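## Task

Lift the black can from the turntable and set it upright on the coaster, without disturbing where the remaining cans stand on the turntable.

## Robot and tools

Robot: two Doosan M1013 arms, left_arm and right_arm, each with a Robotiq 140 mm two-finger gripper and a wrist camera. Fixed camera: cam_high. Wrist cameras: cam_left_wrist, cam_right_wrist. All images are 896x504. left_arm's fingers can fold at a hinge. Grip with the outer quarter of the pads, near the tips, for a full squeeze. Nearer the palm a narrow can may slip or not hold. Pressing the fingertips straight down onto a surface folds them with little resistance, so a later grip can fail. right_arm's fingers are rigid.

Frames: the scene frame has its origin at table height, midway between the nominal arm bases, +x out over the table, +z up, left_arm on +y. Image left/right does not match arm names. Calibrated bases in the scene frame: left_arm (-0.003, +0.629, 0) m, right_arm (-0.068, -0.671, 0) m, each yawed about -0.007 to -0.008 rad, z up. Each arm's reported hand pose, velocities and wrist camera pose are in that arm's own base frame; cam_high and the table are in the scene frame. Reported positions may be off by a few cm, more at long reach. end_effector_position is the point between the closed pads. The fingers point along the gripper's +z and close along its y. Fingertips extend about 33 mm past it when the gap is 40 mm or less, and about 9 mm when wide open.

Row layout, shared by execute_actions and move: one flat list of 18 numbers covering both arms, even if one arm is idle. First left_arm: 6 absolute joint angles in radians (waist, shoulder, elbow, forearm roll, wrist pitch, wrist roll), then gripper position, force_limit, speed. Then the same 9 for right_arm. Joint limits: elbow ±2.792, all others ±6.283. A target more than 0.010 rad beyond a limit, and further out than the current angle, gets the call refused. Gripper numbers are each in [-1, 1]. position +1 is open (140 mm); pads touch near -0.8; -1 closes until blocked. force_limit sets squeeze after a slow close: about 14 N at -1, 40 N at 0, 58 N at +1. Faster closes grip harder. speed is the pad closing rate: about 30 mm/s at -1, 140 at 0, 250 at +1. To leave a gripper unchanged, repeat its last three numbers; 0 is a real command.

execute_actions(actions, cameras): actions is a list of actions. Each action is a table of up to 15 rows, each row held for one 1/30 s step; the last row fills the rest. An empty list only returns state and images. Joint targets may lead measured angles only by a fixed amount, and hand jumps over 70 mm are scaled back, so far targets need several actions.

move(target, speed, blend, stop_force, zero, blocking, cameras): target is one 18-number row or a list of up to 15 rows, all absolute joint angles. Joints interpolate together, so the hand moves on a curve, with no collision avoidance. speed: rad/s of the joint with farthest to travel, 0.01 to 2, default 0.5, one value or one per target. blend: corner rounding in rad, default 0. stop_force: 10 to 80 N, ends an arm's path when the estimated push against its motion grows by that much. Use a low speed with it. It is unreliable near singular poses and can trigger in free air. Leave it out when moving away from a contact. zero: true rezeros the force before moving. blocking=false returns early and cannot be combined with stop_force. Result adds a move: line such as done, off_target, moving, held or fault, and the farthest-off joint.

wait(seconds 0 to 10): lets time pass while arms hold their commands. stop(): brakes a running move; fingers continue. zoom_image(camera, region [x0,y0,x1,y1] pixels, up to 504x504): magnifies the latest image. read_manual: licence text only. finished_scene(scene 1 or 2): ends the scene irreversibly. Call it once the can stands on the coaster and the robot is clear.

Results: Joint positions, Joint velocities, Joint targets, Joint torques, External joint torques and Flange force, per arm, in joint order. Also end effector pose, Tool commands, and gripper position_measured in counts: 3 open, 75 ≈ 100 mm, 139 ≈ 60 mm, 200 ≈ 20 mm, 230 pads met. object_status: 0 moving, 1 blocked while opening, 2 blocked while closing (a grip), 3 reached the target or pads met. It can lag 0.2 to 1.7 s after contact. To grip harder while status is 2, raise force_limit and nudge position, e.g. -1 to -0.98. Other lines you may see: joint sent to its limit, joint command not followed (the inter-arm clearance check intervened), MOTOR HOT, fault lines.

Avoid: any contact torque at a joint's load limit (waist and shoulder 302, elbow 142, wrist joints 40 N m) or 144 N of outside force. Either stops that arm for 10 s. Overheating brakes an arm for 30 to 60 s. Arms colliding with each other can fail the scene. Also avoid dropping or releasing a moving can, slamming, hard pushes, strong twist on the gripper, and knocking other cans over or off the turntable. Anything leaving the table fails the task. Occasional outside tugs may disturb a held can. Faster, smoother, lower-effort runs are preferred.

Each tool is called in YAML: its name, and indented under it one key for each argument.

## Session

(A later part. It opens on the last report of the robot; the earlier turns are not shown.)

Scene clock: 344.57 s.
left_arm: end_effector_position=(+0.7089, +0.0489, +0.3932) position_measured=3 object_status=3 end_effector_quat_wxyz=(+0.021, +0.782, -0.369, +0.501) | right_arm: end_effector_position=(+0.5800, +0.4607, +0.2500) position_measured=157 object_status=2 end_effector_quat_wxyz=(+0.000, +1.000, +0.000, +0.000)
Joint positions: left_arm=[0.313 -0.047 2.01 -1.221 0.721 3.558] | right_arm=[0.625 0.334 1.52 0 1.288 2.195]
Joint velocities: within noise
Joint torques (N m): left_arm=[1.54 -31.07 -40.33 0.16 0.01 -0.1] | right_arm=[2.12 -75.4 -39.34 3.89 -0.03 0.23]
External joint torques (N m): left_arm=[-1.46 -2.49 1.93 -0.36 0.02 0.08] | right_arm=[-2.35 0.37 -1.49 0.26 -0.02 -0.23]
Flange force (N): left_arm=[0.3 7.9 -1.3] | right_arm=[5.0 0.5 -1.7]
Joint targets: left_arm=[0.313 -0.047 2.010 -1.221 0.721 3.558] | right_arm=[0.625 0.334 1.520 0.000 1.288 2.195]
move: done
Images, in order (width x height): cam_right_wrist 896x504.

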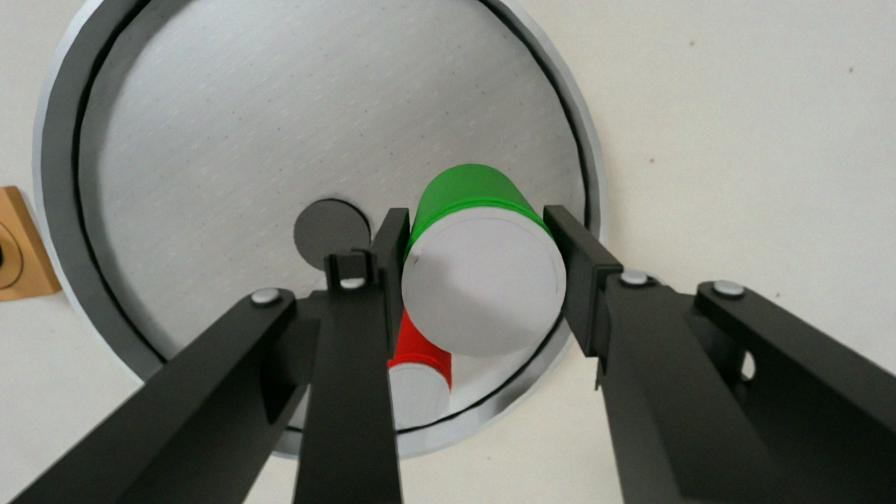

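zoom_image:
  camera: "cam_right_wrist"
  region: [0, 150, 200, 340]

wait:
  seconds: 0
  cameras: ["cam_high"]

Scaled by 2.520 from the camera's 896x504 image, which has a finer 1280x720 frame.

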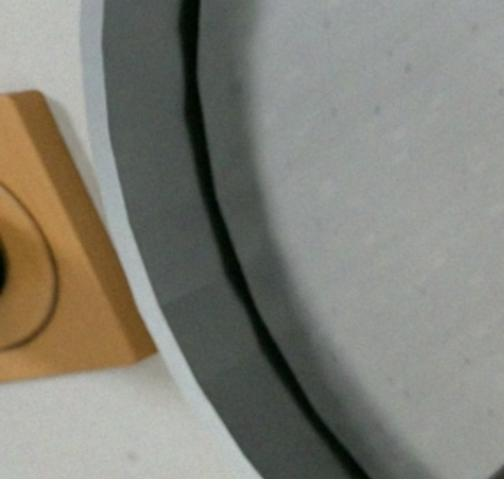

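Scene clock: 344.97 s.
left_arm: end_effector_position=(+0.7089, +0.0489, +0.3932) position_measured=3 object_status=3 end_effector_quat_wxyz=(+0.021, +0.782, -0.369, +0.501) | right_arm: end_effector_position=(+0.5800, +0.4607, +0.2500) position_measured=157 object_status=2 end_effector_quat_wxyz=(+0.000, +1.000, +0.000, +0.000)
Joint positions: left_arm=[0.313 -0.047 2.01 -1.221 0.721 3.558] | right_arm=[0.625 0.334 1.52 0 1.288 2.195]
Joint velocities: within noise
Joint torques (N m): left_arm=[1.58 -31.08 -40.28 0.16 0 -0.12] | right_arm=[1.86 -75.27 -39.86 3.91 0.04 0.22]
External joint torques (N m): left_arm=[-1.63 -2.51 1.86 -0.38 0.05 0.1] | right_arm=[-2.01 0.36 -0.95 0.25 -0.09 -0.22]
Flange force (N): left_arm=[0.5 8.0 -1.1] | right_arm=[3.7 0.9 -0.9]
Joint targets: left_arm=[0.313 -0.047 2.010 -1.221 0.721 3.558] | right_arm=[0.625 0.334 1.520 0.000 1.288 2.195]
Tool commands: left_gripper/position=+1.0 left_gripper/force_limit=+1.0 left_gripper/speed=+1.0 right_gripper/position=-1.0 right_gripper/force_limit=+0.0 right_gripper/speed=+0.0
Images, in order (width x height): cam_high 896x504.

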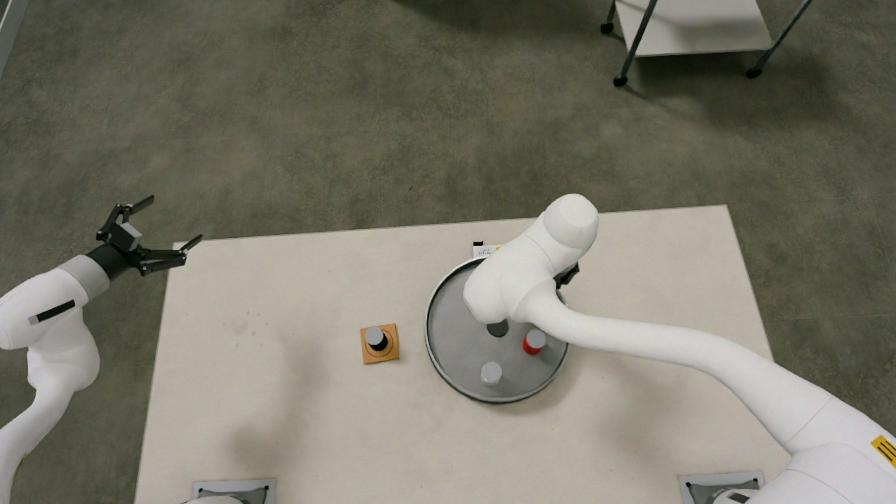

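move:
  target: [0.313, -0.047, 2.01, -1.221, 0.721, 3.558, 1, 1, 1, 0.614668, 0.229702, 1.657089, 0, 1.254802, 2.185464, -1, 0, 0]
  speed: 0.4
  cameras: ["cam_right_wrist"]

Scene clock: 346.43 s.
left_arm: end_effector_position=(+0.7089, +0.0489, +0.3932) position_measured=3 object_status=3 end_effector_quat_wxyz=(+0.021, +0.782, -0.369, +0.501) | right_arm: end_effector_position=(+0.5295, +0.4160, +0.2499) position_measured=157 object_status=2 end_effector_quat_wxyz=(+0.000, +1.000, +0.000, +0.000)
Joint positions: left_arm=[0.313 -0.047 2.01 -1.221 0.721 3.558] | right_arm=[0.615 0.23 1.657 0 1.255 2.185]
Joint velocities: within noise
Joint torques (N m): left_arm=[1.55 -30.99 -40.23 0.15 -0.02 -0.12] | right_arm=[2.17 -64.07 -39.19 3.85 0.03 0.23]
External joint torques (N m): left_arm=[-1.56 -2.58 1.82 -0.36 0.06 0.1] | right_arm=[-1.97 -0.07 -1.21 0.27 -0.08 -0.23]
Flange force (N): left_arm=[0.5 7.9 -1.3] | right_arm=[3.6 1.3 -1.4]
Joint targets: left_arm=[0.313 -0.047 2.010 -1.221 0.721 3.558] | right_arm=[0.615 0.230 1.657 0.000 1.255 2.185]
move: done
Images, in order (width x height): cam_right_wrist 896x504.

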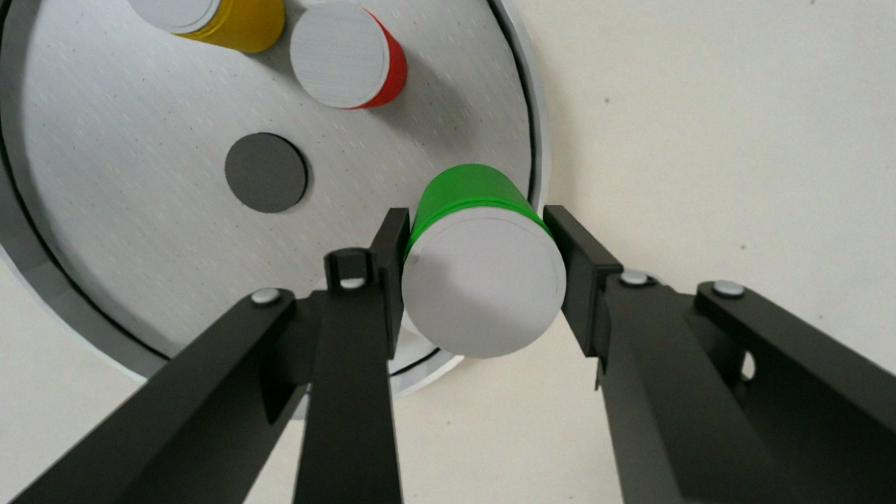

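wait:
  seconds: 7.53
  cameras: []

move:
  target: [0.313, -0.047, 2.01, -1.221, 0.721, 3.558, 1, 1, 1, 0.614668, 0.30805, 1.784929, 0, 1.048614, 2.185464, -1, 0, 0]
  speed: 0.5
  cameras: ["cam_right_wrist"]

execute_actions:
  actions:
    - [[0.313, -0.047, 2.01, -1.221, 0.721, 3.558, 1, 1, 1, 0.614668, 0.30805, 1.784929, 0, 1.048614, 2.185464, -0.03, 0, 1]]
  cameras: ["cam_right_wrist"]

move:
  target: [0.313, -0.047, 2.01, -1.221, 0.721, 3.558, 1, 1, 1, 0.614668, 0.229702, 1.657089, 0, 1.254802, 2.185464, -0.03, 0, 1]
  speed: 0.5
  cameras: ["cam_right_wrist"]

Scene clock: 354.53 s.
left_arm: end_effector_position=(+0.7089, +0.0489, +0.3932) position_measured=3 object_status=3 end_effector_quat_wxyz=(+0.021, +0.782, -0.369, +0.501) | right_arm: end_effector_position=(+0.5295, +0.4160, +0.2500) position_measured=157 object_status=2 end_effector_quat_wxyz=(+0.000, +1.000, +0.000, +0.000)
Joint positions: left_arm=[0.313 -0.047 2.01 -1.221 0.721 3.558] | right_arm=[0.615 0.23 1.657 0 1.255 2.185]
Joint velocities: within noise
Joint torques (N m): left_arm=[1.32 -31 -40.34 0.17 0.01 -0.1] | right_arm=[1.89 -64.39 -39.46 3.86 0.07 0.21]
External joint torques (N m): left_arm=[-1.23 -2.58 1.98 -0.37 0.03 0.08] | right_arm=[-1.93 -0.11 -1.06 0.27 -0.12 -0.21]
Flange force (N): left_arm=[0.0 7.9 -1.7] | right_arm=[3.3 1.5 -1.2]
Joint targets: left_arm=[0.313 -0.047 2.010 -1.221 0.721 3.558] | right_arm=[0.615 0.230 1.657 0.000 1.255 2.185]
Tool commands: left_gripper/position=+1.0 left_gripper/force_limit=+1.0 left_gripper/speed=+1.0 right_gripper/position=-1.0 right_gripper/force_limit=+0.0 right_gripper/speed=+0.0
wait: 7.53 s; at rest from the start
No camera images: "cameras" was empty.

Scene clock: 355.37 s.
left_arm: end_effector_position=(+0.7089, +0.0489, +0.3932) position_measured=3 object_status=3 end_effector_quat_wxyz=(+0.021, +0.782, -0.369, +0.501) | right_arm: end_effector_position=(+0.5295, +0.4160, +0.1320) position_measured=157 object_status=2 end_effector_quat_wxyz=(+0.000, +1.000, +0.000, +0.000)
Joint positions: left_arm=[0.313 -0.047 2.01 -1.221 0.721 3.558] | right_arm=[0.615 0.308 1.785 0 1.049 2.185]
Joint velocities: within noise
Joint torques (N m): left_arm=[1.78 -31.01 -40.39 0.18 0.02 -0.12] | right_arm=[1.68 -68.31 -35.81 3.46 -0.01 0.27]
External joint torques (N m): left_arm=[-1.81 -2.57 1.91 -0.39 0.03 0.11] | right_arm=[-2.05 -0.46 -1.18 0.3 -0.04 -0.27]
Flange force (N): left_arm=[0.7 8.4 -0.9] | right_arm=[3.3 1.8 -1.4]
Joint targets: left_arm=[0.313 -0.047 2.010 -1.221 0.721 3.558] | right_arm=[0.615 0.308 1.785 0.000 1.049 2.185]
move: done
Images, in order (width x height): cam_right_wrist 896x504.

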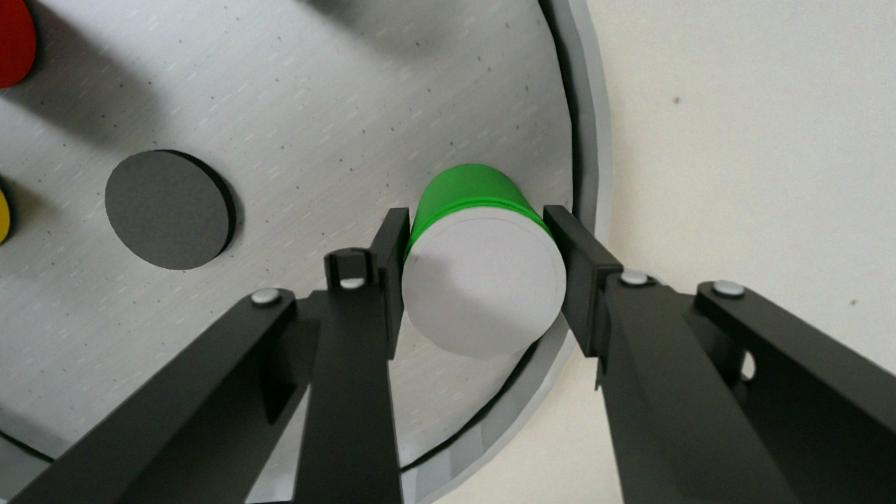

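Scene clock: 356.07 s.
left_arm: end_effector_position=(+0.7089, +0.0489, +0.3932) position_measured=3 object_status=3 end_effector_quat_wxyz=(+0.021, +0.782, -0.369, +0.501) | right_arm: end_effector_position=(+0.5295, +0.4160, +0.1320) position_measured=132 object_status=3 end_effector_quat_wxyz=(+0.000, +1.000, +0.000, +0.000)
Joint positions: left_arm=[0.313 -0.047 2.01 -1.221 0.721 3.558] | right_arm=[0.615 0.308 1.785 0 1.049 2.185]
Joint velocities: within noise
Joint torques (N m): left_arm=[1.52 -30.96 -40.38 0.15 -0.01 -0.13] | right_arm=[1.99 -67.65 -35.1 3.51 0.06 0.2]
External joint torques (N m): left_arm=[-1.35 -2.82 1.87 -0.35 0.04 0.11] | right_arm=[-1.9 -1.39 -1.9 0.26 -0.12 -0.2]
Flange force (N): left_arm=[0.3 8.0 -1.9] | right_arm=[3.2 1.5 -2.7]
Joint targets: left_arm=[0.313 -0.047 2.010 -1.221 0.721 3.558] | right_arm=[0.615 0.308 1.785 0.000 1.049 2.185]
Step readings (joint positions of left_arm | right_arm):
0: [0.313 -0.047 2.010 -1.221 0.721 3.558] | [0.615 0.308 1.785 0.000 1.049 2.185]
1: [0.313 -0.047 2.010 -1.221 0.721 3.558] | [0.615 0.308 1.785 0.000 1.049 2.185]
2: [0.313 -0.047 2.010 -1.221 0.721 3.558] | [0.615 0.308 1.785 0.000 1.049 2.185]
4: [0.313 -0.047 2.010 -1.221 0.721 3.558] | [0.615 0.308 1.785 0.000 1.049 2.185]
8: [0.313 -0.047 2.010 -1.221 0.721 3.558] | [0.615 0.308 1.785 0.000 1.049 2.185]
15: [0.313 -0.047 2.010 -1.221 0.721 3.558] | [0.615 0.308 1.785 0.000 1.049 2.185]
Images, in order (width x height): cam_right_wrist 896x504.

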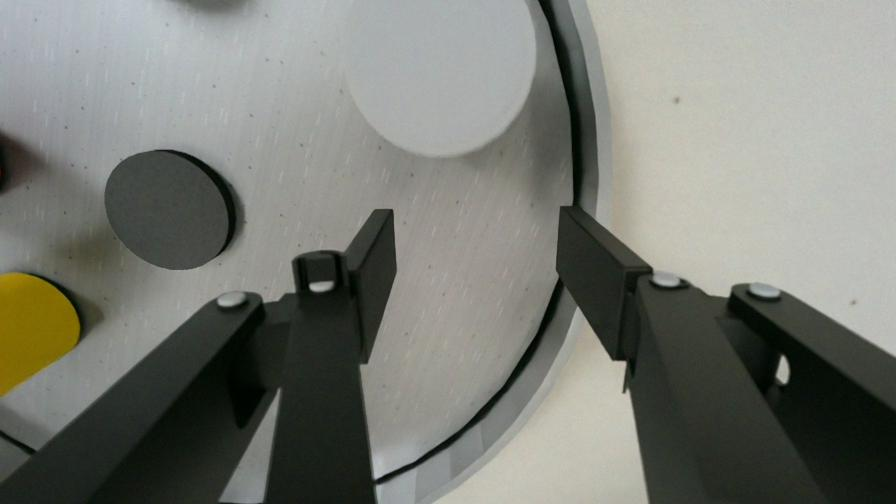

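Scene clock: 356.90 s.
left_arm: end_effector_position=(+0.7089, +0.0489, +0.3932) position_measured=3 object_status=3 end_effector_quat_wxyz=(+0.021, +0.782, -0.369, +0.501) | right_arm: end_effector_position=(+0.5295, +0.4160, +0.2499) position_measured=132 object_status=3 end_effector_quat_wxyz=(+0.000, +1.000, +0.000, +0.000)
Joint positions: left_arm=[0.313 -0.047 2.01 -1.221 0.721 3.558] | right_arm=[0.615 0.23 1.657 0 1.255 2.185]
Joint velocities: within noise
Joint torques (N m): left_arm=[1.26 -30.98 -40.3 0.17 0 -0.1] | right_arm=[1.88 -63.56 -38.69 3.85 -0.04 0.23]
External joint torques (N m): left_arm=[-1.21 -2.72 1.84 -0.38 0.04 0.09] | right_arm=[-2.06 -0.48 -1.68 0.26 -0.01 -0.23]
Flange force (N): left_arm=[0.2 7.7 -1.9] | right_arm=[4.0 1.2 -2.3]
Joint targets: left_arm=[0.313 -0.047 2.010 -1.221 0.721 3.558] | right_arm=[0.615 0.230 1.657 0.000 1.255 2.185]
move: done
Images, in order (width x height): cam_right_wrist 896x504.

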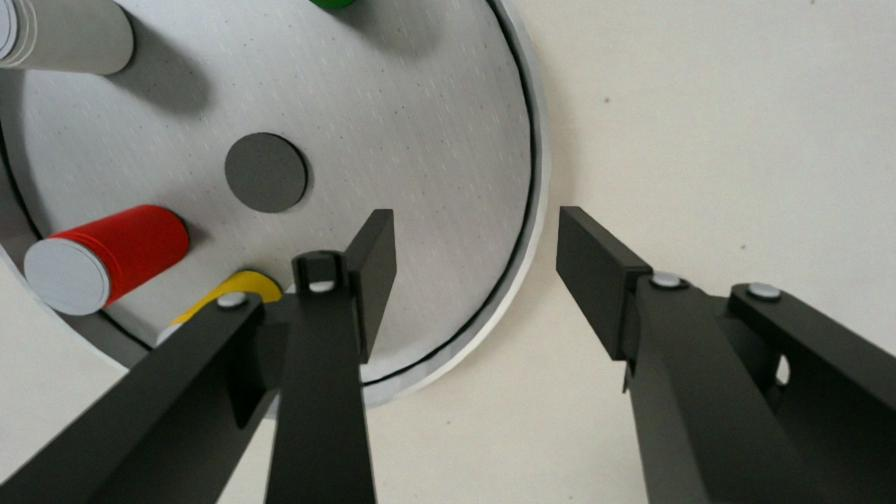

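move:
  target: [0.313, -0.047, 2.01, -1.221, 0.721, 3.558, 1, 1, 1, 0.660548, 0.26796, 1.607853, 0, 1.26578, 2.231344, -0.32, 0, 0]
  speed: 0.3
  cameras: ["cam_right_wrist"]

Scene clock: 359.57 s.
left_arm: end_effector_position=(+0.7089, +0.0489, +0.3932) position_measured=3 object_status=3 end_effector_quat_wxyz=(+0.021, +0.782, -0.369, +0.501) | right_arm: end_effector_position=(+0.5295, +0.4551, +0.2500) position_measured=169 object_status=3 end_effector_quat_wxyz=(+0.000, +1.000, +0.000, +0.000)
Joint positions: left_arm=[0.313 -0.047 2.01 -1.221 0.721 3.558] | right_arm=[0.661 0.268 1.608 0 1.266 2.231]
Joint velocities: within noise
Joint torques (N m): left_arm=[1.41 -30.91 -40.4 0.2 -0.01 -0.11] | right_arm=[1.57 -67.66 -39.06 3.83 0.04 0.21]
External joint torques (N m): left_arm=[-1.34 -2.75 1.93 -0.41 0.05 0.09] | right_arm=[-1.55 -0.96 -1.6 0.32 -0.09 -0.21]
Flange force (N): left_arm=[0.2 8.1 -1.8] | right_arm=[2.8 0.9 -2.3]
Joint targets: left_arm=[0.313 -0.047 2.010 -1.221 0.721 3.558] | right_arm=[0.661 0.268 1.608 0.000 1.266 2.231]
move: done
Images, in order (width x height): cam_right_wrist 896x504.

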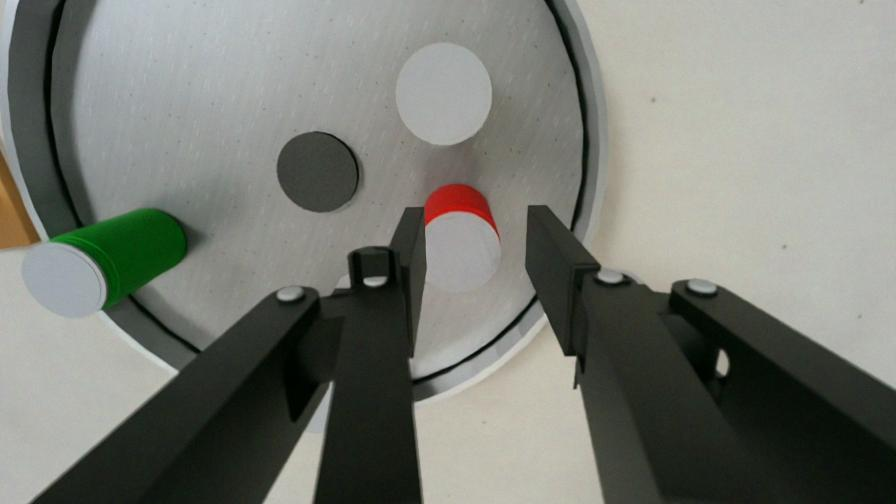

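execute_actions:
  actions: []
  cameras: ["cam_high"]

Scene clock: 362.93 s.
left_arm: end_effector_position=(+0.7089, +0.0489, +0.3932) position_measured=3 object_status=3 end_effector_quat_wxyz=(+0.021, +0.782, -0.369, +0.501) | right_arm: end_effector_position=(+0.5295, +0.4551, +0.2500) position_measured=169 object_status=3 end_effector_quat_wxyz=(+0.000, +1.000, +0.000, +0.000)
Joint positions: left_arm=[0.313 -0.047 2.01 -1.221 0.721 3.558] | right_arm=[0.661 0.268 1.608 0 1.266 2.231]
Joint velocities: within noise
Joint torques (N m): left_arm=[1.63 -30.89 -40.28 0.17 -0.05 -0.1] | right_arm=[1.92 -67.29 -38.8 3.85 0.03 0.24]
External joint torques (N m): left_arm=[-1.7 -2.68 1.87 -0.38 0.09 0.08] | right_arm=[-1.66 -1.38 -1.86 0.3 -0.07 -0.24]
Flange force (N): left_arm=[0.7 8.2 -1.3] | right_arm=[2.9 1.1 -2.9]
Joint targets: left_arm=[0.313 -0.047 2.010 -1.221 0.721 3.558] | right_arm=[0.661 0.268 1.608 0.000 1.266 2.231]
Tool commands: left_gripper/position=+1.0 left_gripper/force_limit=+1.0 left_gripper/speed=+1.0 right_gripper/position=-0.32 right_gripper/force_limit=+0.0 right_gripper/speed=+0.0
Images, in order (width x height): cam_high 896x504.

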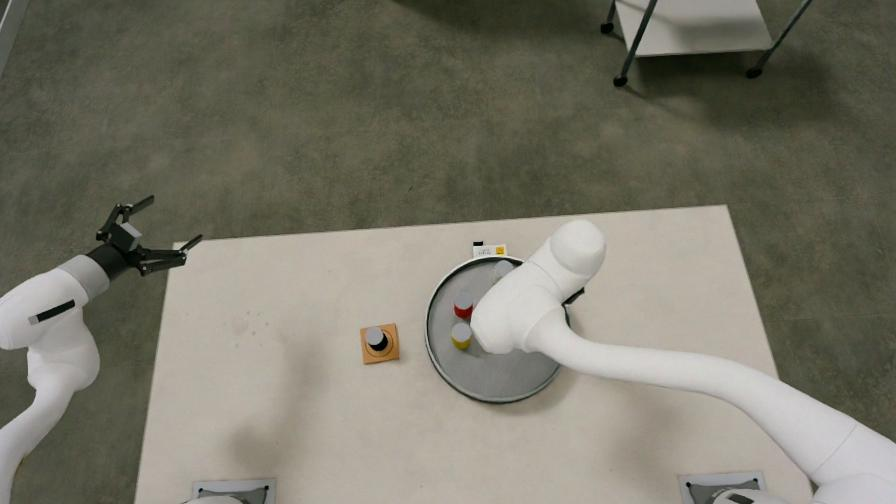

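wait:
  seconds: 0.25
  cameras: []

move:
  target: [0.313, -0.047, 2.01, -1.221, 0.721, 3.558, 1, 1, 1, 0.660548, 0.34518, 1.736714, 0, 1.059699, 2.231344, -0.32, 0, 0]
  speed: 0.5
  cameras: []

Scene clock: 363.50 s.
left_arm: end_effector_position=(+0.7089, +0.0489, +0.3932) position_measured=3 object_status=3 end_effector_quat_wxyz=(+0.021, +0.782, -0.369, +0.501) | right_arm: end_effector_position=(+0.5295, +0.4551, +0.2500) position_measured=169 object_status=3 end_effector_quat_wxyz=(+0.000, +1.000, +0.000, +0.000)
Joint positions: left_arm=[0.313 -0.047 2.01 -1.221 0.721 3.558] | right_arm=[0.661 0.268 1.608 0 1.266 2.231]
Joint velocities: within noise
Joint torques (N m): left_arm=[1.57 -30.96 -40.26 0.17 0.01 -0.09] | right_arm=[2.02 -67.35 -38.8 3.86 0 0.21]
External joint torques (N m): left_arm=[-1.62 -2.68 1.79 -0.38 0.04 0.08] | right_arm=[-1.65 -1.29 -1.85 0.29 -0.04 -0.22]
Flange force (N): left_arm=[0.7 8.1 -1.3] | right_arm=[2.9 1.0 -2.9]
Joint targets: left_arm=[0.313 -0.047 2.010 -1.221 0.721 3.558] | right_arm=[0.661 0.268 1.608 0.000 1.266 2.231]
Tool commands: left_gripper/position=+1.0 left_gripper/force_limit=+1.0 left_gripper/speed=+1.0 right_gripper/position=-0.32 right_gripper/force_limit=+0.0 right_gripper/speed=+0.0
wait: 0.27 s; at rest from the start
No camera images: "cameras" was empty.

Scene clock: 364.33 s.
left_arm: end_effector_position=(+0.7089, +0.0489, +0.3932) position_measured=3 object_status=3 end_effector_quat_wxyz=(+0.021, +0.782, -0.369, +0.501) | right_arm: end_effector_position=(+0.5295, +0.4551, +0.1300) position_measured=169 object_status=3 end_effector_quat_wxyz=(+0.000, +1.000, +0.000, +0.000)
Joint positions: left_arm=[0.313 -0.047 2.01 -1.221 0.721 3.558] | right_arm=[0.661 0.345 1.737 0 1.06 2.231]
Joint velocities: within noise
Joint torques (N m): left_arm=[1.66 -30.96 -40.33 0.16 0.01 -0.11] | right_arm=[1.97 -71.92 -35.22 3.5 0.03 0.28]
External joint torques (N m): left_arm=[-1.7 -2.67 1.88 -0.37 0.04 0.1] | right_arm=[-2.16 -0.83 -1.98 0.28 -0.07 -0.28]
Flange force (N): left_arm=[0.7 8.3 -1.2] | right_arm=[4.3 0.9 -2.3]
Joint targets: left_arm=[0.313 -0.047 2.010 -1.221 0.721 3.558] | right_arm=[0.661 0.345 1.737 0.000 1.060 2.231]
move: done
No camera images: "cameras" was empty.

wait:
  seconds: 1.05
  cameras: []

execute_actions:
  actions:
    - [[0.313,-0.047,2.01,-1.221,0.721,3.558,1,1,1,0.660548,0.34518,1.736714,0,1.059699,2.231344,0.3,0,0],[0.313,-0.047,2.01,-1.221,0.721,3.558,1,1,1,0.660548,0.34518,1.736714,0,1.059699,2.231344,0.3,0,0],[0.313,-0.047,2.01,-1.221,0.721,3.558,1,1,1,0.660548,0.34518,1.736714,0,1.059699,2.231344,0.3,0,0],[0.313,-0.047,2.01,-1.221,0.721,3.558,1,1,1,0.660548,0.34518,1.736714,0,1.059699,2.231344,0.3,0,0],[0.313,-0.047,2.01,-1.221,0.721,3.558,1,1,1,0.660548,0.34518,1.736714,0,1.059699,2.231344,0.3,0,0],[0.313,-0.047,2.01,-1.221,0.721,3.558,1,1,1,0.660548,0.34518,1.736714,0,1.059699,2.231344,0.3,0,0],[0.313,-0.047,2.01,-1.221,0.721,3.558,1,1,1,0.660548,0.34518,1.736714,0,1.059699,2.231344,-1,0,0]]
  cameras: []

move:
  target: [0.313, -0.047, 2.01, -1.221, 0.721, 3.558, 1, 1, 1, 0.618498, 0.328278, 1.526999, 0, 1.286316, 2.189294, -1, 0, 0]
  speed: 0.6
  cameras: ["cam_high", "cam_right_wrist"]

Scene clock: 366.47 s.
left_arm: end_effector_position=(+0.7089, +0.0489, +0.3932) position_measured=3 object_status=3 end_effector_quat_wxyz=(+0.021, +0.782, -0.369, +0.501) | right_arm: end_effector_position=(+0.5295, +0.4551, +0.1300) position_measured=169 object_status=3 end_effector_quat_wxyz=(+0.000, +1.000, +0.000, +0.000)
Joint positions: left_arm=[0.313 -0.047 2.01 -1.221 0.721 3.558] | right_arm=[0.661 0.345 1.737 0 1.06 2.231]
Joint velocities: within noise
Joint torques (N m): left_arm=[1.46 -30.97 -40.3 0.17 -0.02 -0.08] | right_arm=[2.1 -71.39 -35.27 3.67 0.11 0.22]
External joint torques (N m): left_arm=[-1.38 -2.85 1.76 -0.38 0.06 0.06] | right_arm=[-2.18 -0.99 -1.79 0.11 -0.15 -0.22]
Flange force (N): left_arm=[0.6 7.9 -1.9] | right_arm=[3.8 1.3 -2.2]
Joint targets: left_arm=[0.313 -0.047 2.010 -1.221 0.721 3.558] | right_arm=[0.661 0.345 1.737 0.000 1.060 2.231]
Tool commands: left_gripper/position=+1.0 left_gripper/force_limit=+1.0 left_gripper/speed=+1.0 right_gripper/position=-0.32 right_gripper/force_limit=+0.0 right_gripper/speed=+0.0
wait: 1.07 s; at rest from the start
No camera images: "cameras" was empty.

Scene clock: 367.17 s.
left_arm: end_effector_position=(+0.7089, +0.0489, +0.3932) position_measured=3 object_status=3 end_effector_quat_wxyz=(+0.021, +0.782, -0.369, +0.501) | right_arm: end_effector_position=(+0.5295, +0.4551, +0.1300) position_measured=158 object_status=2 end_effector_quat_wxyz=(+0.000, +1.000, +0.000, +0.000)
Joint positions: left_arm=[0.313 -0.047 2.01 -1.221 0.721 3.558] | right_arm=[0.661 0.345 1.737 0 1.06 2.231]
Joint velocities: within noise
Joint torques (N m): left_arm=[1.44 -30.94 -40.3 0.17 -0.02 -0.13] | right_arm=[4.28 -55 -22.15 4.38 1.18 0.25]
External joint torques (N m): left_arm=[-1.38 -2.73 1.9 -0.37 0.07 0.11] | right_arm=[-4.44 -17.57 -14.99 -0.6 -1.22 -0.25]
Flange force (N): left_arm=[0.2 8.0 -1.7] | right_arm=[7.8 2.2 -25.6]
Joint targets: left_arm=[0.313 -0.047 2.010 -1.221 0.721 3.558] | right_arm=[0.661 0.345 1.737 0.000 1.060 2.231]
Step readings (joint positions of left_arm | right_arm):
0: [0.313 -0.047 2.010 -1.221 0.721 3.558] | [0.661 0.345 1.737 0.000 1.060 2.231]
1: [0.313 -0.047 2.010 -1.221 0.721 3.558] | [0.661 0.345 1.737 0.000 1.060 2.231]
2: [0.313 -0.047 2.010 -1.221 0.721 3.558] | [0.661 0.345 1.737 0.000 1.060 2.231]
4: [0.313 -0.047 2.010 -1.221 0.721 3.558] | [0.661 0.345 1.737 0.000 1.060 2.231]
8: [0.313 -0.047 2.010 -1.221 0.721 3.558] | [0.661 0.345 1.737 0.000 1.060 2.231]
15: [0.313 -0.047 2.010 -1.221 0.721 3.558] | [0.661 0.345 1.737 0.000 1.060 2.231]
No camera images: "cameras" was empty.

Scene clock: 367.97 s.
left_arm: end_effector_position=(+0.7089, +0.0489, +0.3932) position_measured=3 object_status=3 end_effector_quat_wxyz=(+0.021, +0.782, -0.369, +0.501) | right_arm: end_effector_position=(+0.5800, +0.4551, +0.2500) position_measured=158 object_status=2 end_effector_quat_wxyz=(+0.000, +1.000, +0.000, +0.000)
Joint positions: left_arm=[0.313 -0.047 2.01 -1.221 0.721 3.558] | right_arm=[0.619 0.328 1.527 0 1.286 2.189]
Joint velocities: within noise
Joint torques (N m): left_arm=[1.46 -30.96 -40.29 0.17 -0.01 -0.11] | right_arm=[2.13 -74.62 -40.02 3.88 0 0.25]
External joint torques (N m): left_arm=[-1.36 -2.73 1.85 -0.37 0.05 0.09] | right_arm=[-2.3 0.5 -0.66 0.26 -0.04 -0.25]
Flange force (N): left_arm=[0.3 7.9 -1.7] | right_arm=[3.7 1.5 -0.5]
Joint targets: left_arm=[0.313 -0.047 2.010 -1.221 0.721 3.558] | right_arm=[0.618 0.328 1.527 0.000 1.286 2.189]
move: done
Images, in order (width x height): cam_high 896x504, cam_right_wrist 896x504.

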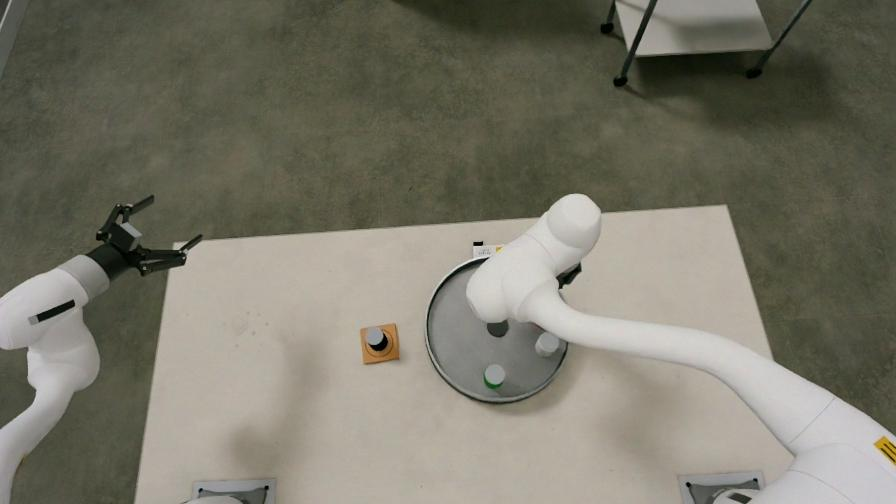

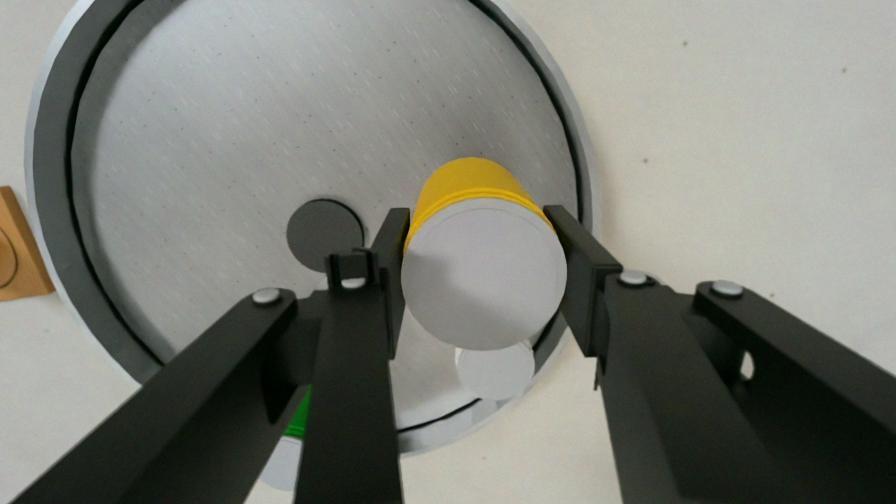

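move:
  target: [0.313, -0.047, 2.01, -1.221, 0.721, 3.558, 1, 1, 1, 0.624320, 0.237355, 1.647369, 0, 1.256869, 2.195116, -1, 0, 0]
  speed: 0.5
  cameras: ["cam_high", "cam_right_wrist"]

Scene clock: 370.13 s.
left_arm: end_effector_position=(+0.7089, +0.0489, +0.3932) position_measured=3 object_status=3 end_effector_quat_wxyz=(+0.021, +0.782, -0.369, +0.501) | right_arm: end_effector_position=(+0.5295, +0.4240, +0.2499) position_measured=158 object_status=2 end_effector_quat_wxyz=(+0.000, +1.000, +0.000, +0.000)
Joint positions: left_arm=[0.313 -0.047 2.01 -1.221 0.721 3.558] | right_arm=[0.624 0.237 1.647 0 1.257 2.195]
Joint velocities: within noise
Joint torques (N m): left_arm=[1.46 -31.01 -40.27 0.15 0.01 -0.12] | right_arm=[1.87 -65.5 -39.77 3.83 0.05 0.25]
External joint torques (N m): left_arm=[-1.62 -2.63 1.83 -0.37 0.05 0.1] | right_arm=[-1.82 0.32 -0.75 0.3 -0.1 -0.25]
Flange force (N): left_arm=[0.6 8.0 -1.3] | right_arm=[3.3 1.3 -0.6]
Joint targets: left_arm=[0.313 -0.047 2.010 -1.221 0.721 3.558] | right_arm=[0.624 0.237 1.647 0.000 1.257 2.195]
move: done
Images, in order (width x height): cam_high 896x504, cam_right_wrist 896x504.

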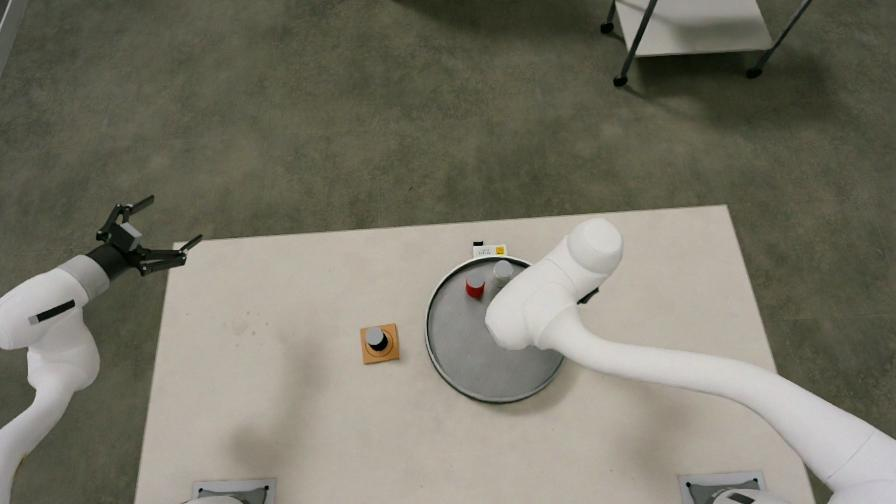

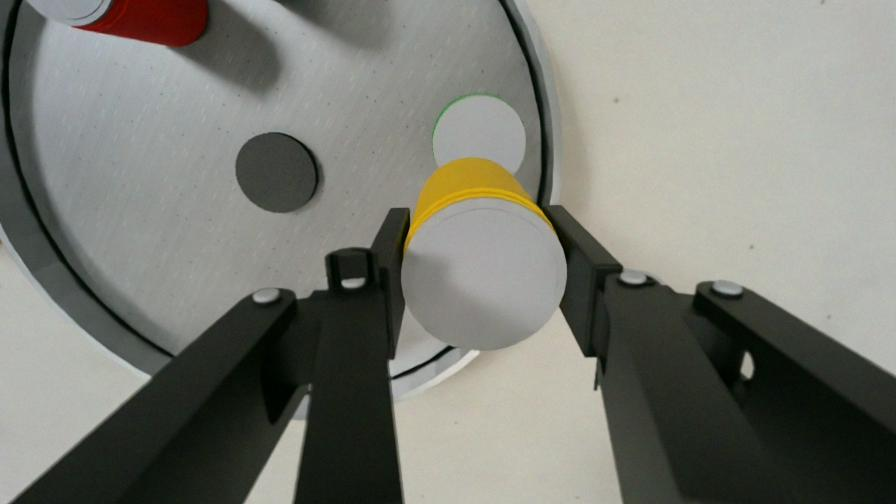

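wait:
  seconds: 2
  cameras: []

Scene clock: 373.40 s.
left_arm: end_effector_position=(+0.7089, +0.0489, +0.3932) position_measured=3 object_status=3 end_effector_quat_wxyz=(+0.021, +0.782, -0.369, +0.501) | right_arm: end_effector_position=(+0.5295, +0.4240, +0.2500) position_measured=158 object_status=2 end_effector_quat_wxyz=(+0.000, +1.000, +0.000, +0.000)
Joint positions: left_arm=[0.313 -0.047 2.01 -1.221 0.721 3.558] | right_arm=[0.624 0.237 1.647 0 1.257 2.195]
Joint velocities: within noise
Joint torques (N m): left_arm=[1.26 -30.9 -40.25 0.17 0 -0.1] | right_arm=[1.8 -65.41 -39.57 3.83 0.06 0.24]
External joint torques (N m): left_arm=[-1.26 -2.73 1.79 -0.39 0.04 0.08] | right_arm=[-1.95 0.39 -0.9 0.29 -0.11 -0.24]
Flange force (N): left_arm=[0.3 7.7 -1.8] | right_arm=[3.7 1.2 -0.7]
Joint targets: left_arm=[0.313 -0.047 2.010 -1.221 0.721 3.558] | right_arm=[0.624 0.237 1.647 0.000 1.257 2.195]
Tool commands: left_gripper/position=+1.0 left_gripper/force_limit=+1.0 left_gripper/speed=+1.0 right_gripper/position=-1.0 right_gripper/force_limit=+0.0 right_gripper/speed=+0.0
wait: 2.00 s; at rest from the start
No camera images: "cameras" was empty.

wait:
  seconds: 3.47
  cameras: []

move:
  target: [0.313, -0.047, 2.01, -1.221, 0.721, 3.558, 1, 1, 1, 0.624320, 0.315164, 1.775025, 0, 1.051404, 2.195116, -1, 0, 0]
  speed: 0.5
  cameras: []

execute_actions:
  actions:
    - [[0.313,-0.047,2.01,-1.221,0.721,3.558,1,1,1,0.624320,0.315164,1.775025,0,1.051404,2.195116,-0.03,0,1]]
  cameras: []

move:
  target: [0.313, -0.047, 2.01, -1.221, 0.721, 3.558, 1, 1, 1, 0.624320, 0.237355, 1.647369, 0, 1.256869, 2.195116, -0.03, 0, 1]
  speed: 0.5
  cameras: ["cam_high", "cam_right_wrist"]

Scene clock: 377.17 s.
left_arm: end_effector_position=(+0.7089, +0.0489, +0.3932) position_measured=3 object_status=3 end_effector_quat_wxyz=(+0.021, +0.782, -0.369, +0.501) | right_arm: end_effector_position=(+0.5295, +0.4240, +0.2500) position_measured=158 object_status=2 end_effector_quat_wxyz=(+0.000, +1.000, +0.000, +0.000)
Joint positions: left_arm=[0.313 -0.047 2.01 -1.221 0.721 3.558] | right_arm=[0.624 0.237 1.647 0 1.257 2.195]
Joint velocities: within noise
Joint torques (N m): left_arm=[1.33 -30.99 -40.26 0.17 0 -0.08] | right_arm=[1.7 -65.59 -39.54 3.83 0.04 0.23]
External joint torques (N m): left_arm=[-1.13 -2.71 1.86 -0.36 0.03 0.07] | right_arm=[-1.9 0.5 -0.95 0.29 -0.09 -0.23]
Flange force (N): left_arm=[0.1 7.7 -2.0] | right_arm=[3.9 0.9 -0.8]
Joint targets: left_arm=[0.313 -0.047 2.010 -1.221 0.721 3.558] | right_arm=[0.624 0.237 1.647 0.000 1.257 2.195]
Tool commands: left_gripper/position=+1.0 left_gripper/force_limit=+1.0 left_gripper/speed=+1.0 right_gripper/position=-1.0 right_gripper/force_limit=+0.0 right_gripper/speed=+0.0
wait: 3.50 s; at rest from the start
No camera images: "cameras" was empty.

Scene clock: 378.00 s.
left_arm: end_effector_position=(+0.7089, +0.0489, +0.3932) position_measured=3 object_status=3 end_effector_quat_wxyz=(+0.021, +0.782, -0.369, +0.501) | right_arm: end_effector_position=(+0.5295, +0.4240, +0.1320) position_measured=158 object_status=2 end_effector_quat_wxyz=(+0.000, +1.000, +0.000, +0.000)
Joint positions: left_arm=[0.313 -0.047 2.01 -1.221 0.721 3.558] | right_arm=[0.624 0.315 1.775 0 1.051 2.195]
Joint velocities: within noise
Joint torques (N m): left_arm=[1.32 -30.92 -40.27 0.18 0 -0.11] | right_arm=[1.87 -69.27 -35.61 3.6 0.02 0.24]
External joint torques (N m): left_arm=[-1.25 -2.76 1.81 -0.38 0.04 0.09] | right_arm=[-2.05 -0.36 -1.44 0.17 -0.07 -0.24]
Flange force (N): left_arm=[0.3 7.8 -1.9] | right_arm=[3.8 1.3 -1.5]
Joint targets: left_arm=[0.313 -0.047 2.010 -1.221 0.721 3.558] | right_arm=[0.624 0.315 1.775 0.000 1.051 2.195]
move: done
No camera images: "cameras" was empty.

Scene clock: 378.70 s.
left_arm: end_effector_position=(+0.7089, +0.0489, +0.3932) position_measured=3 object_status=3 end_effector_quat_wxyz=(+0.021, +0.782, -0.369, +0.501) | right_arm: end_effector_position=(+0.5295, +0.4240, +0.1320) position_measured=132 object_status=3 end_effector_quat_wxyz=(+0.000, +1.000, +0.000, +0.000)
Joint positions: left_arm=[0.313 -0.047 2.01 -1.221 0.721 3.558] | right_arm=[0.624 0.315 1.775 0 1.051 2.195]
Joint velocities: within noise
Joint torques (N m): left_arm=[1.67 -30.91 -40.38 0.15 0.01 -0.11] | right_arm=[2.04 -68.25 -35.21 3.48 0.03 0.22]
External joint torques (N m): left_arm=[-1.69 -2.78 1.9 -0.36 0.04 0.09] | right_arm=[-1.99 -1.22 -1.76 0.28 -0.08 -0.22]
Flange force (N): left_arm=[0.8 8.4 -1.4] | right_arm=[3.3 1.6 -2.5]
Joint targets: left_arm=[0.313 -0.047 2.010 -1.221 0.721 3.558] | right_arm=[0.624 0.315 1.775 0.000 1.051 2.195]
Step readings (joint positions of left_arm | right_arm):
0: [0.313 -0.047 2.010 -1.221 0.721 3.558] | [0.624 0.315 1.775 0.000 1.051 2.195]
1: [0.313 -0.047 2.010 -1.221 0.721 3.558] | [0.624 0.315 1.775 0.000 1.051 2.195]
2: [0.313 -0.047 2.010 -1.221 0.721 3.558] | [0.624 0.315 1.775 0.000 1.051 2.195]
4: [0.313 -0.047 2.010 -1.221 0.721 3.558] | [0.624 0.315 1.775 0.000 1.051 2.195]
8: [0.313 -0.047 2.010 -1.221 0.721 3.558] | [0.624 0.315 1.775 0.000 1.051 2.195]
15: [0.313 -0.047 2.010 -1.221 0.721 3.558] | [0.624 0.315 1.775 0.000 1.051 2.195]
No camera images: "cameras" was empty.

Scene clock: 379.53 s.
left_arm: end_effector_position=(+0.7089, +0.0489, +0.3932) position_measured=3 object_status=3 end_effector_quat_wxyz=(+0.021, +0.782, -0.369, +0.501) | right_arm: end_effector_position=(+0.5295, +0.4240, +0.2499) position_measured=132 object_status=3 end_effector_quat_wxyz=(+0.000, +1.000, +0.000, +0.000)
Joint positions: left_arm=[0.313 -0.047 2.01 -1.221 0.721 3.558] | right_arm=[0.624 0.237 1.647 0 1.257 2.195]
Joint velocities: within noise
Joint torques (N m): left_arm=[1.52 -31.09 -40.34 0.17 -0.01 -0.11] | right_arm=[1.94 -64.34 -38.67 3.86 0.02 0.25]
External joint torques (N m): left_arm=[-1.53 -2.54 1.89 -0.38 0.06 0.09] | right_arm=[-1.74 -0.83 -1.79 0.27 -0.07 -0.25]
Flange force (N): left_arm=[0.4 8.0 -1.3] | right_arm=[3.4 1.0 -2.5]
Joint targets: left_arm=[0.313 -0.047 2.010 -1.221 0.721 3.558] | right_arm=[0.624 0.237 1.647 0.000 1.257 2.195]
move: done
Images, in order (width x height): cam_high 896x504, cam_right_wrist 896x504.

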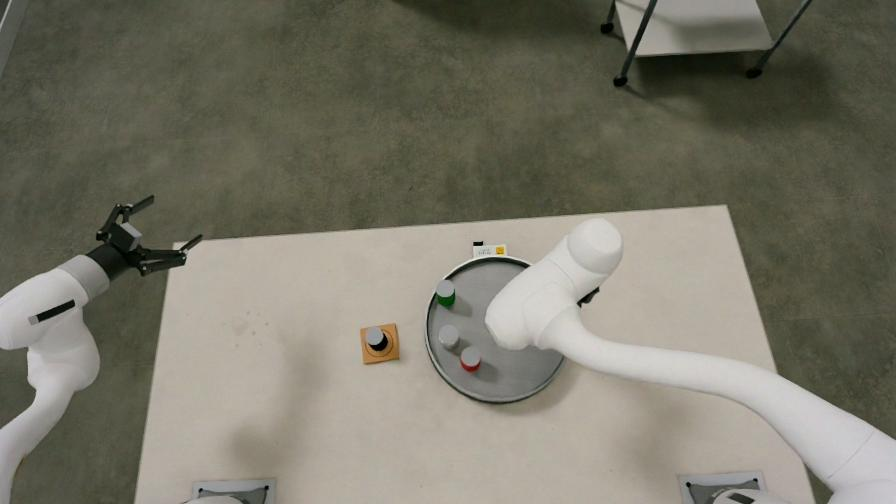

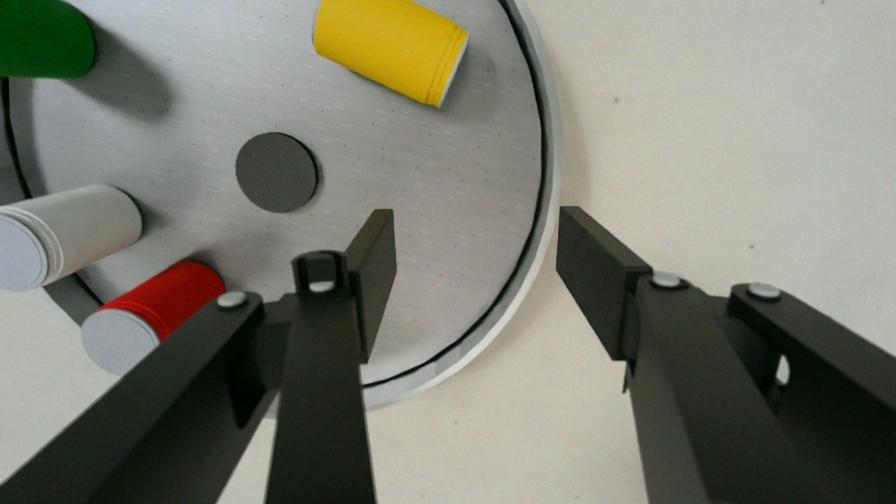

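execute_actions:
  actions: []
  cameras: ["cam_high", "cam_right_wrist"]

Scene clock: 380.27 s.
left_arm: end_effector_position=(+0.7089, +0.0489, +0.3932) position_measured=3 object_status=3 end_effector_quat_wxyz=(+0.021, +0.782, -0.369, +0.501) | right_arm: end_effector_position=(+0.5295, +0.4240, +0.2500) position_measured=132 object_status=3 end_effector_quat_wxyz=(+0.000, +1.000, +0.000, +0.000)
Joint positions: left_arm=[0.313 -0.047 2.01 -1.221 0.721 3.558] | right_arm=[0.624 0.237 1.647 0 1.257 2.195]
Joint velocities: within noise
Joint torques (N m): left_arm=[1.25 -31.08 -40.25 0.18 0.01 -0.13] | right_arm=[1.95 -64.12 -38.7 3.86 0.05 0.22]
External joint torques (N m): left_arm=[-1.2 -2.6 1.79 -0.39 0.03 0.12] | right_arm=[-1.69 -1.2 -1.82 0.28 -0.1 -0.22]
Flange force (N): left_arm=[0.1 7.5 -1.7] | right_arm=[3.0 1.2 -2.7]
Joint targets: left_arm=[0.313 -0.047 2.010 -1.221 0.721 3.558] | right_arm=[0.624 0.237 1.647 0.000 1.257 2.195]
Tool commands: left_gripper/position=+1.0 left_gripper/force_limit=+1.0 left_gripper/speed=+1.0 right_gripper/position=-0.03 right_gripper/force_limit=+0.0 right_gripper/speed=+1.0
Images, in order (width x height): cam_high 896x504, cam_right_wrist 896x504.

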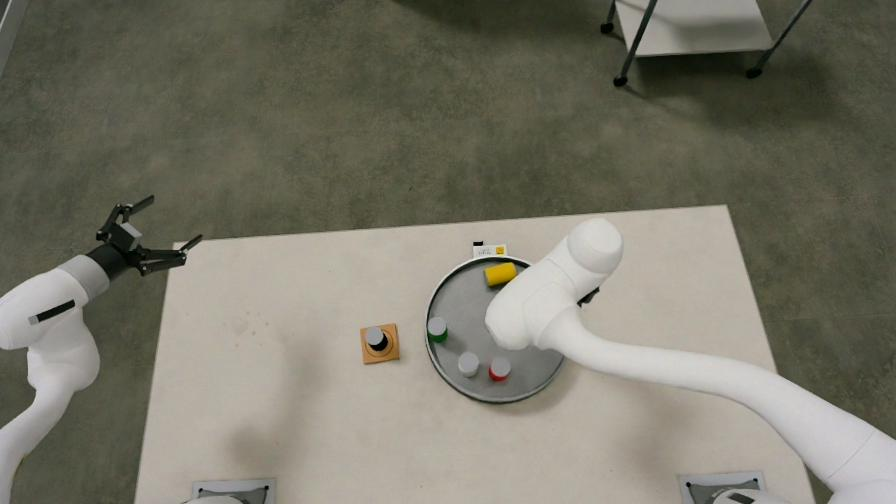

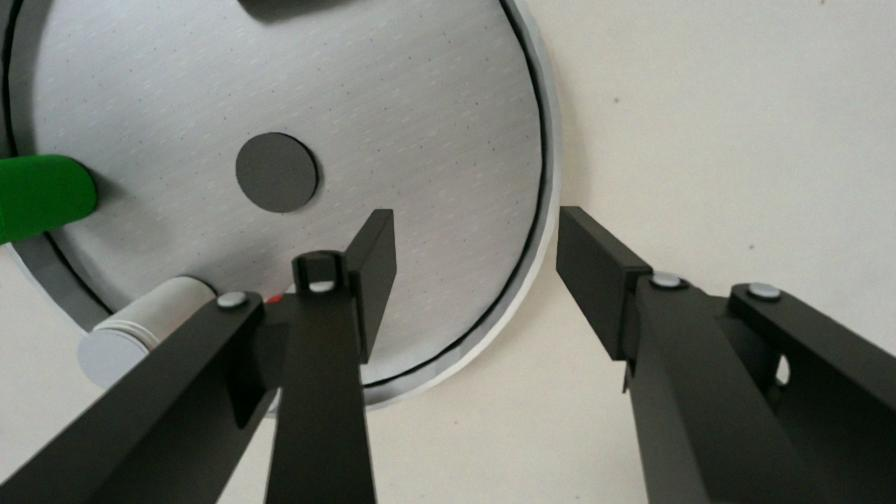

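execute_actions:
  actions: []
  cameras: ["cam_high", "cam_right_wrist"]

zoom_image:
  camera: "cam_high"
  region: [410, 240, 590, 420]

Scene clock: 387.53 s.
left_arm: end_effector_position=(+0.7089, +0.0489, +0.3932) position_measured=3 object_status=3 end_effector_quat_wxyz=(+0.021, +0.782, -0.369, +0.501) | right_arm: end_effector_position=(+0.5295, +0.4240, +0.2500) position_measured=132 object_status=3 end_effector_quat_wxyz=(+0.000, +1.000, +0.000, +0.000)
Joint positions: left_arm=[0.313 -0.047 2.01 -1.221 0.721 3.558] | right_arm=[0.624 0.237 1.647 0 1.257 2.195]
Joint velocities: within noise
Joint torques (N m): left_arm=[1.37 -30.92 -40.33 0.16 0.03 -0.09] | right_arm=[2.06 -64.33 -38.59 3.87 0.02 0.22]
External joint torques (N m): left_arm=[-1.3 -2.85 1.9 -0.36 0.01 0.07] | right_arm=[-2.37 -0.76 -1.91 0.25 -0.06 -0.22]
Flange force (N): left_arm=[0.4 8.1 -1.9] | right_arm=[4.2 1.5 -2.6]
Joint targets: left_arm=[0.313 -0.047 2.010 -1.221 0.721 3.558] | right_arm=[0.624 0.237 1.647 0.000 1.257 2.195]
Tool commands: left_gripper/position=+1.0 left_gripper/force_limit=+1.0 left_gripper/speed=+1.0 right_gripper/position=-0.03 right_gripper/force_limit=+0.0 right_gripper/speed=+1.0
Images, in order (width x height): cam_high 896x504, cam_right_wrist 896x504.

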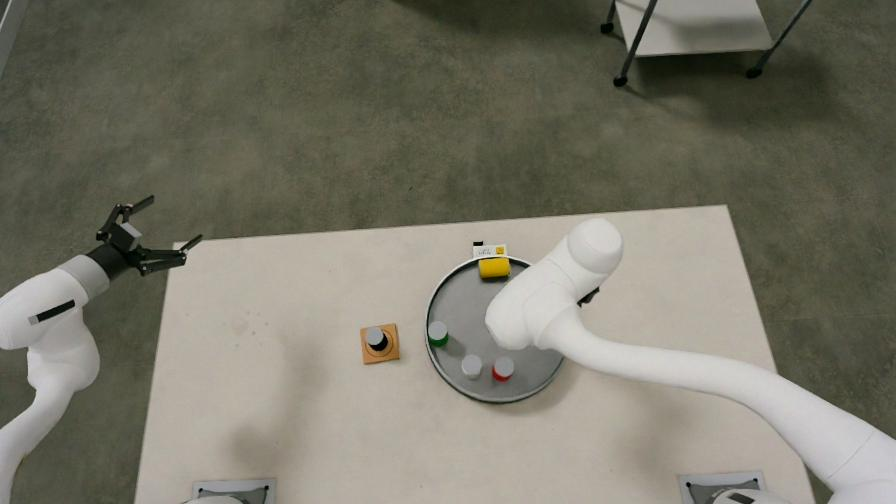

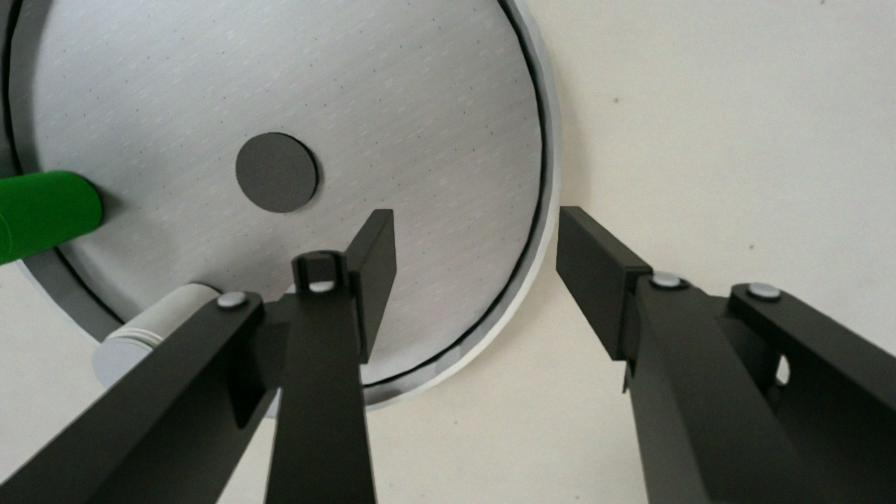

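Scaled by 2.800 from the camera's 896x504 image, which has a finer 1280x720 frame.

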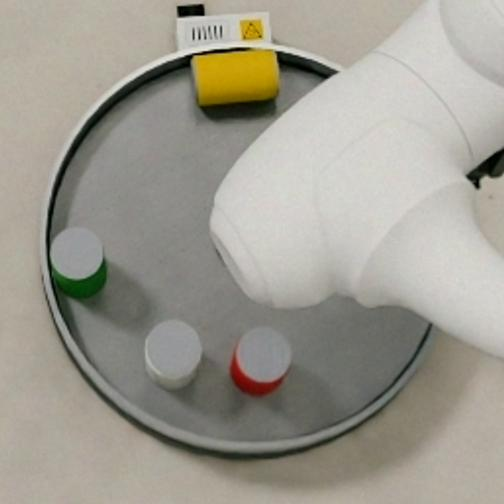

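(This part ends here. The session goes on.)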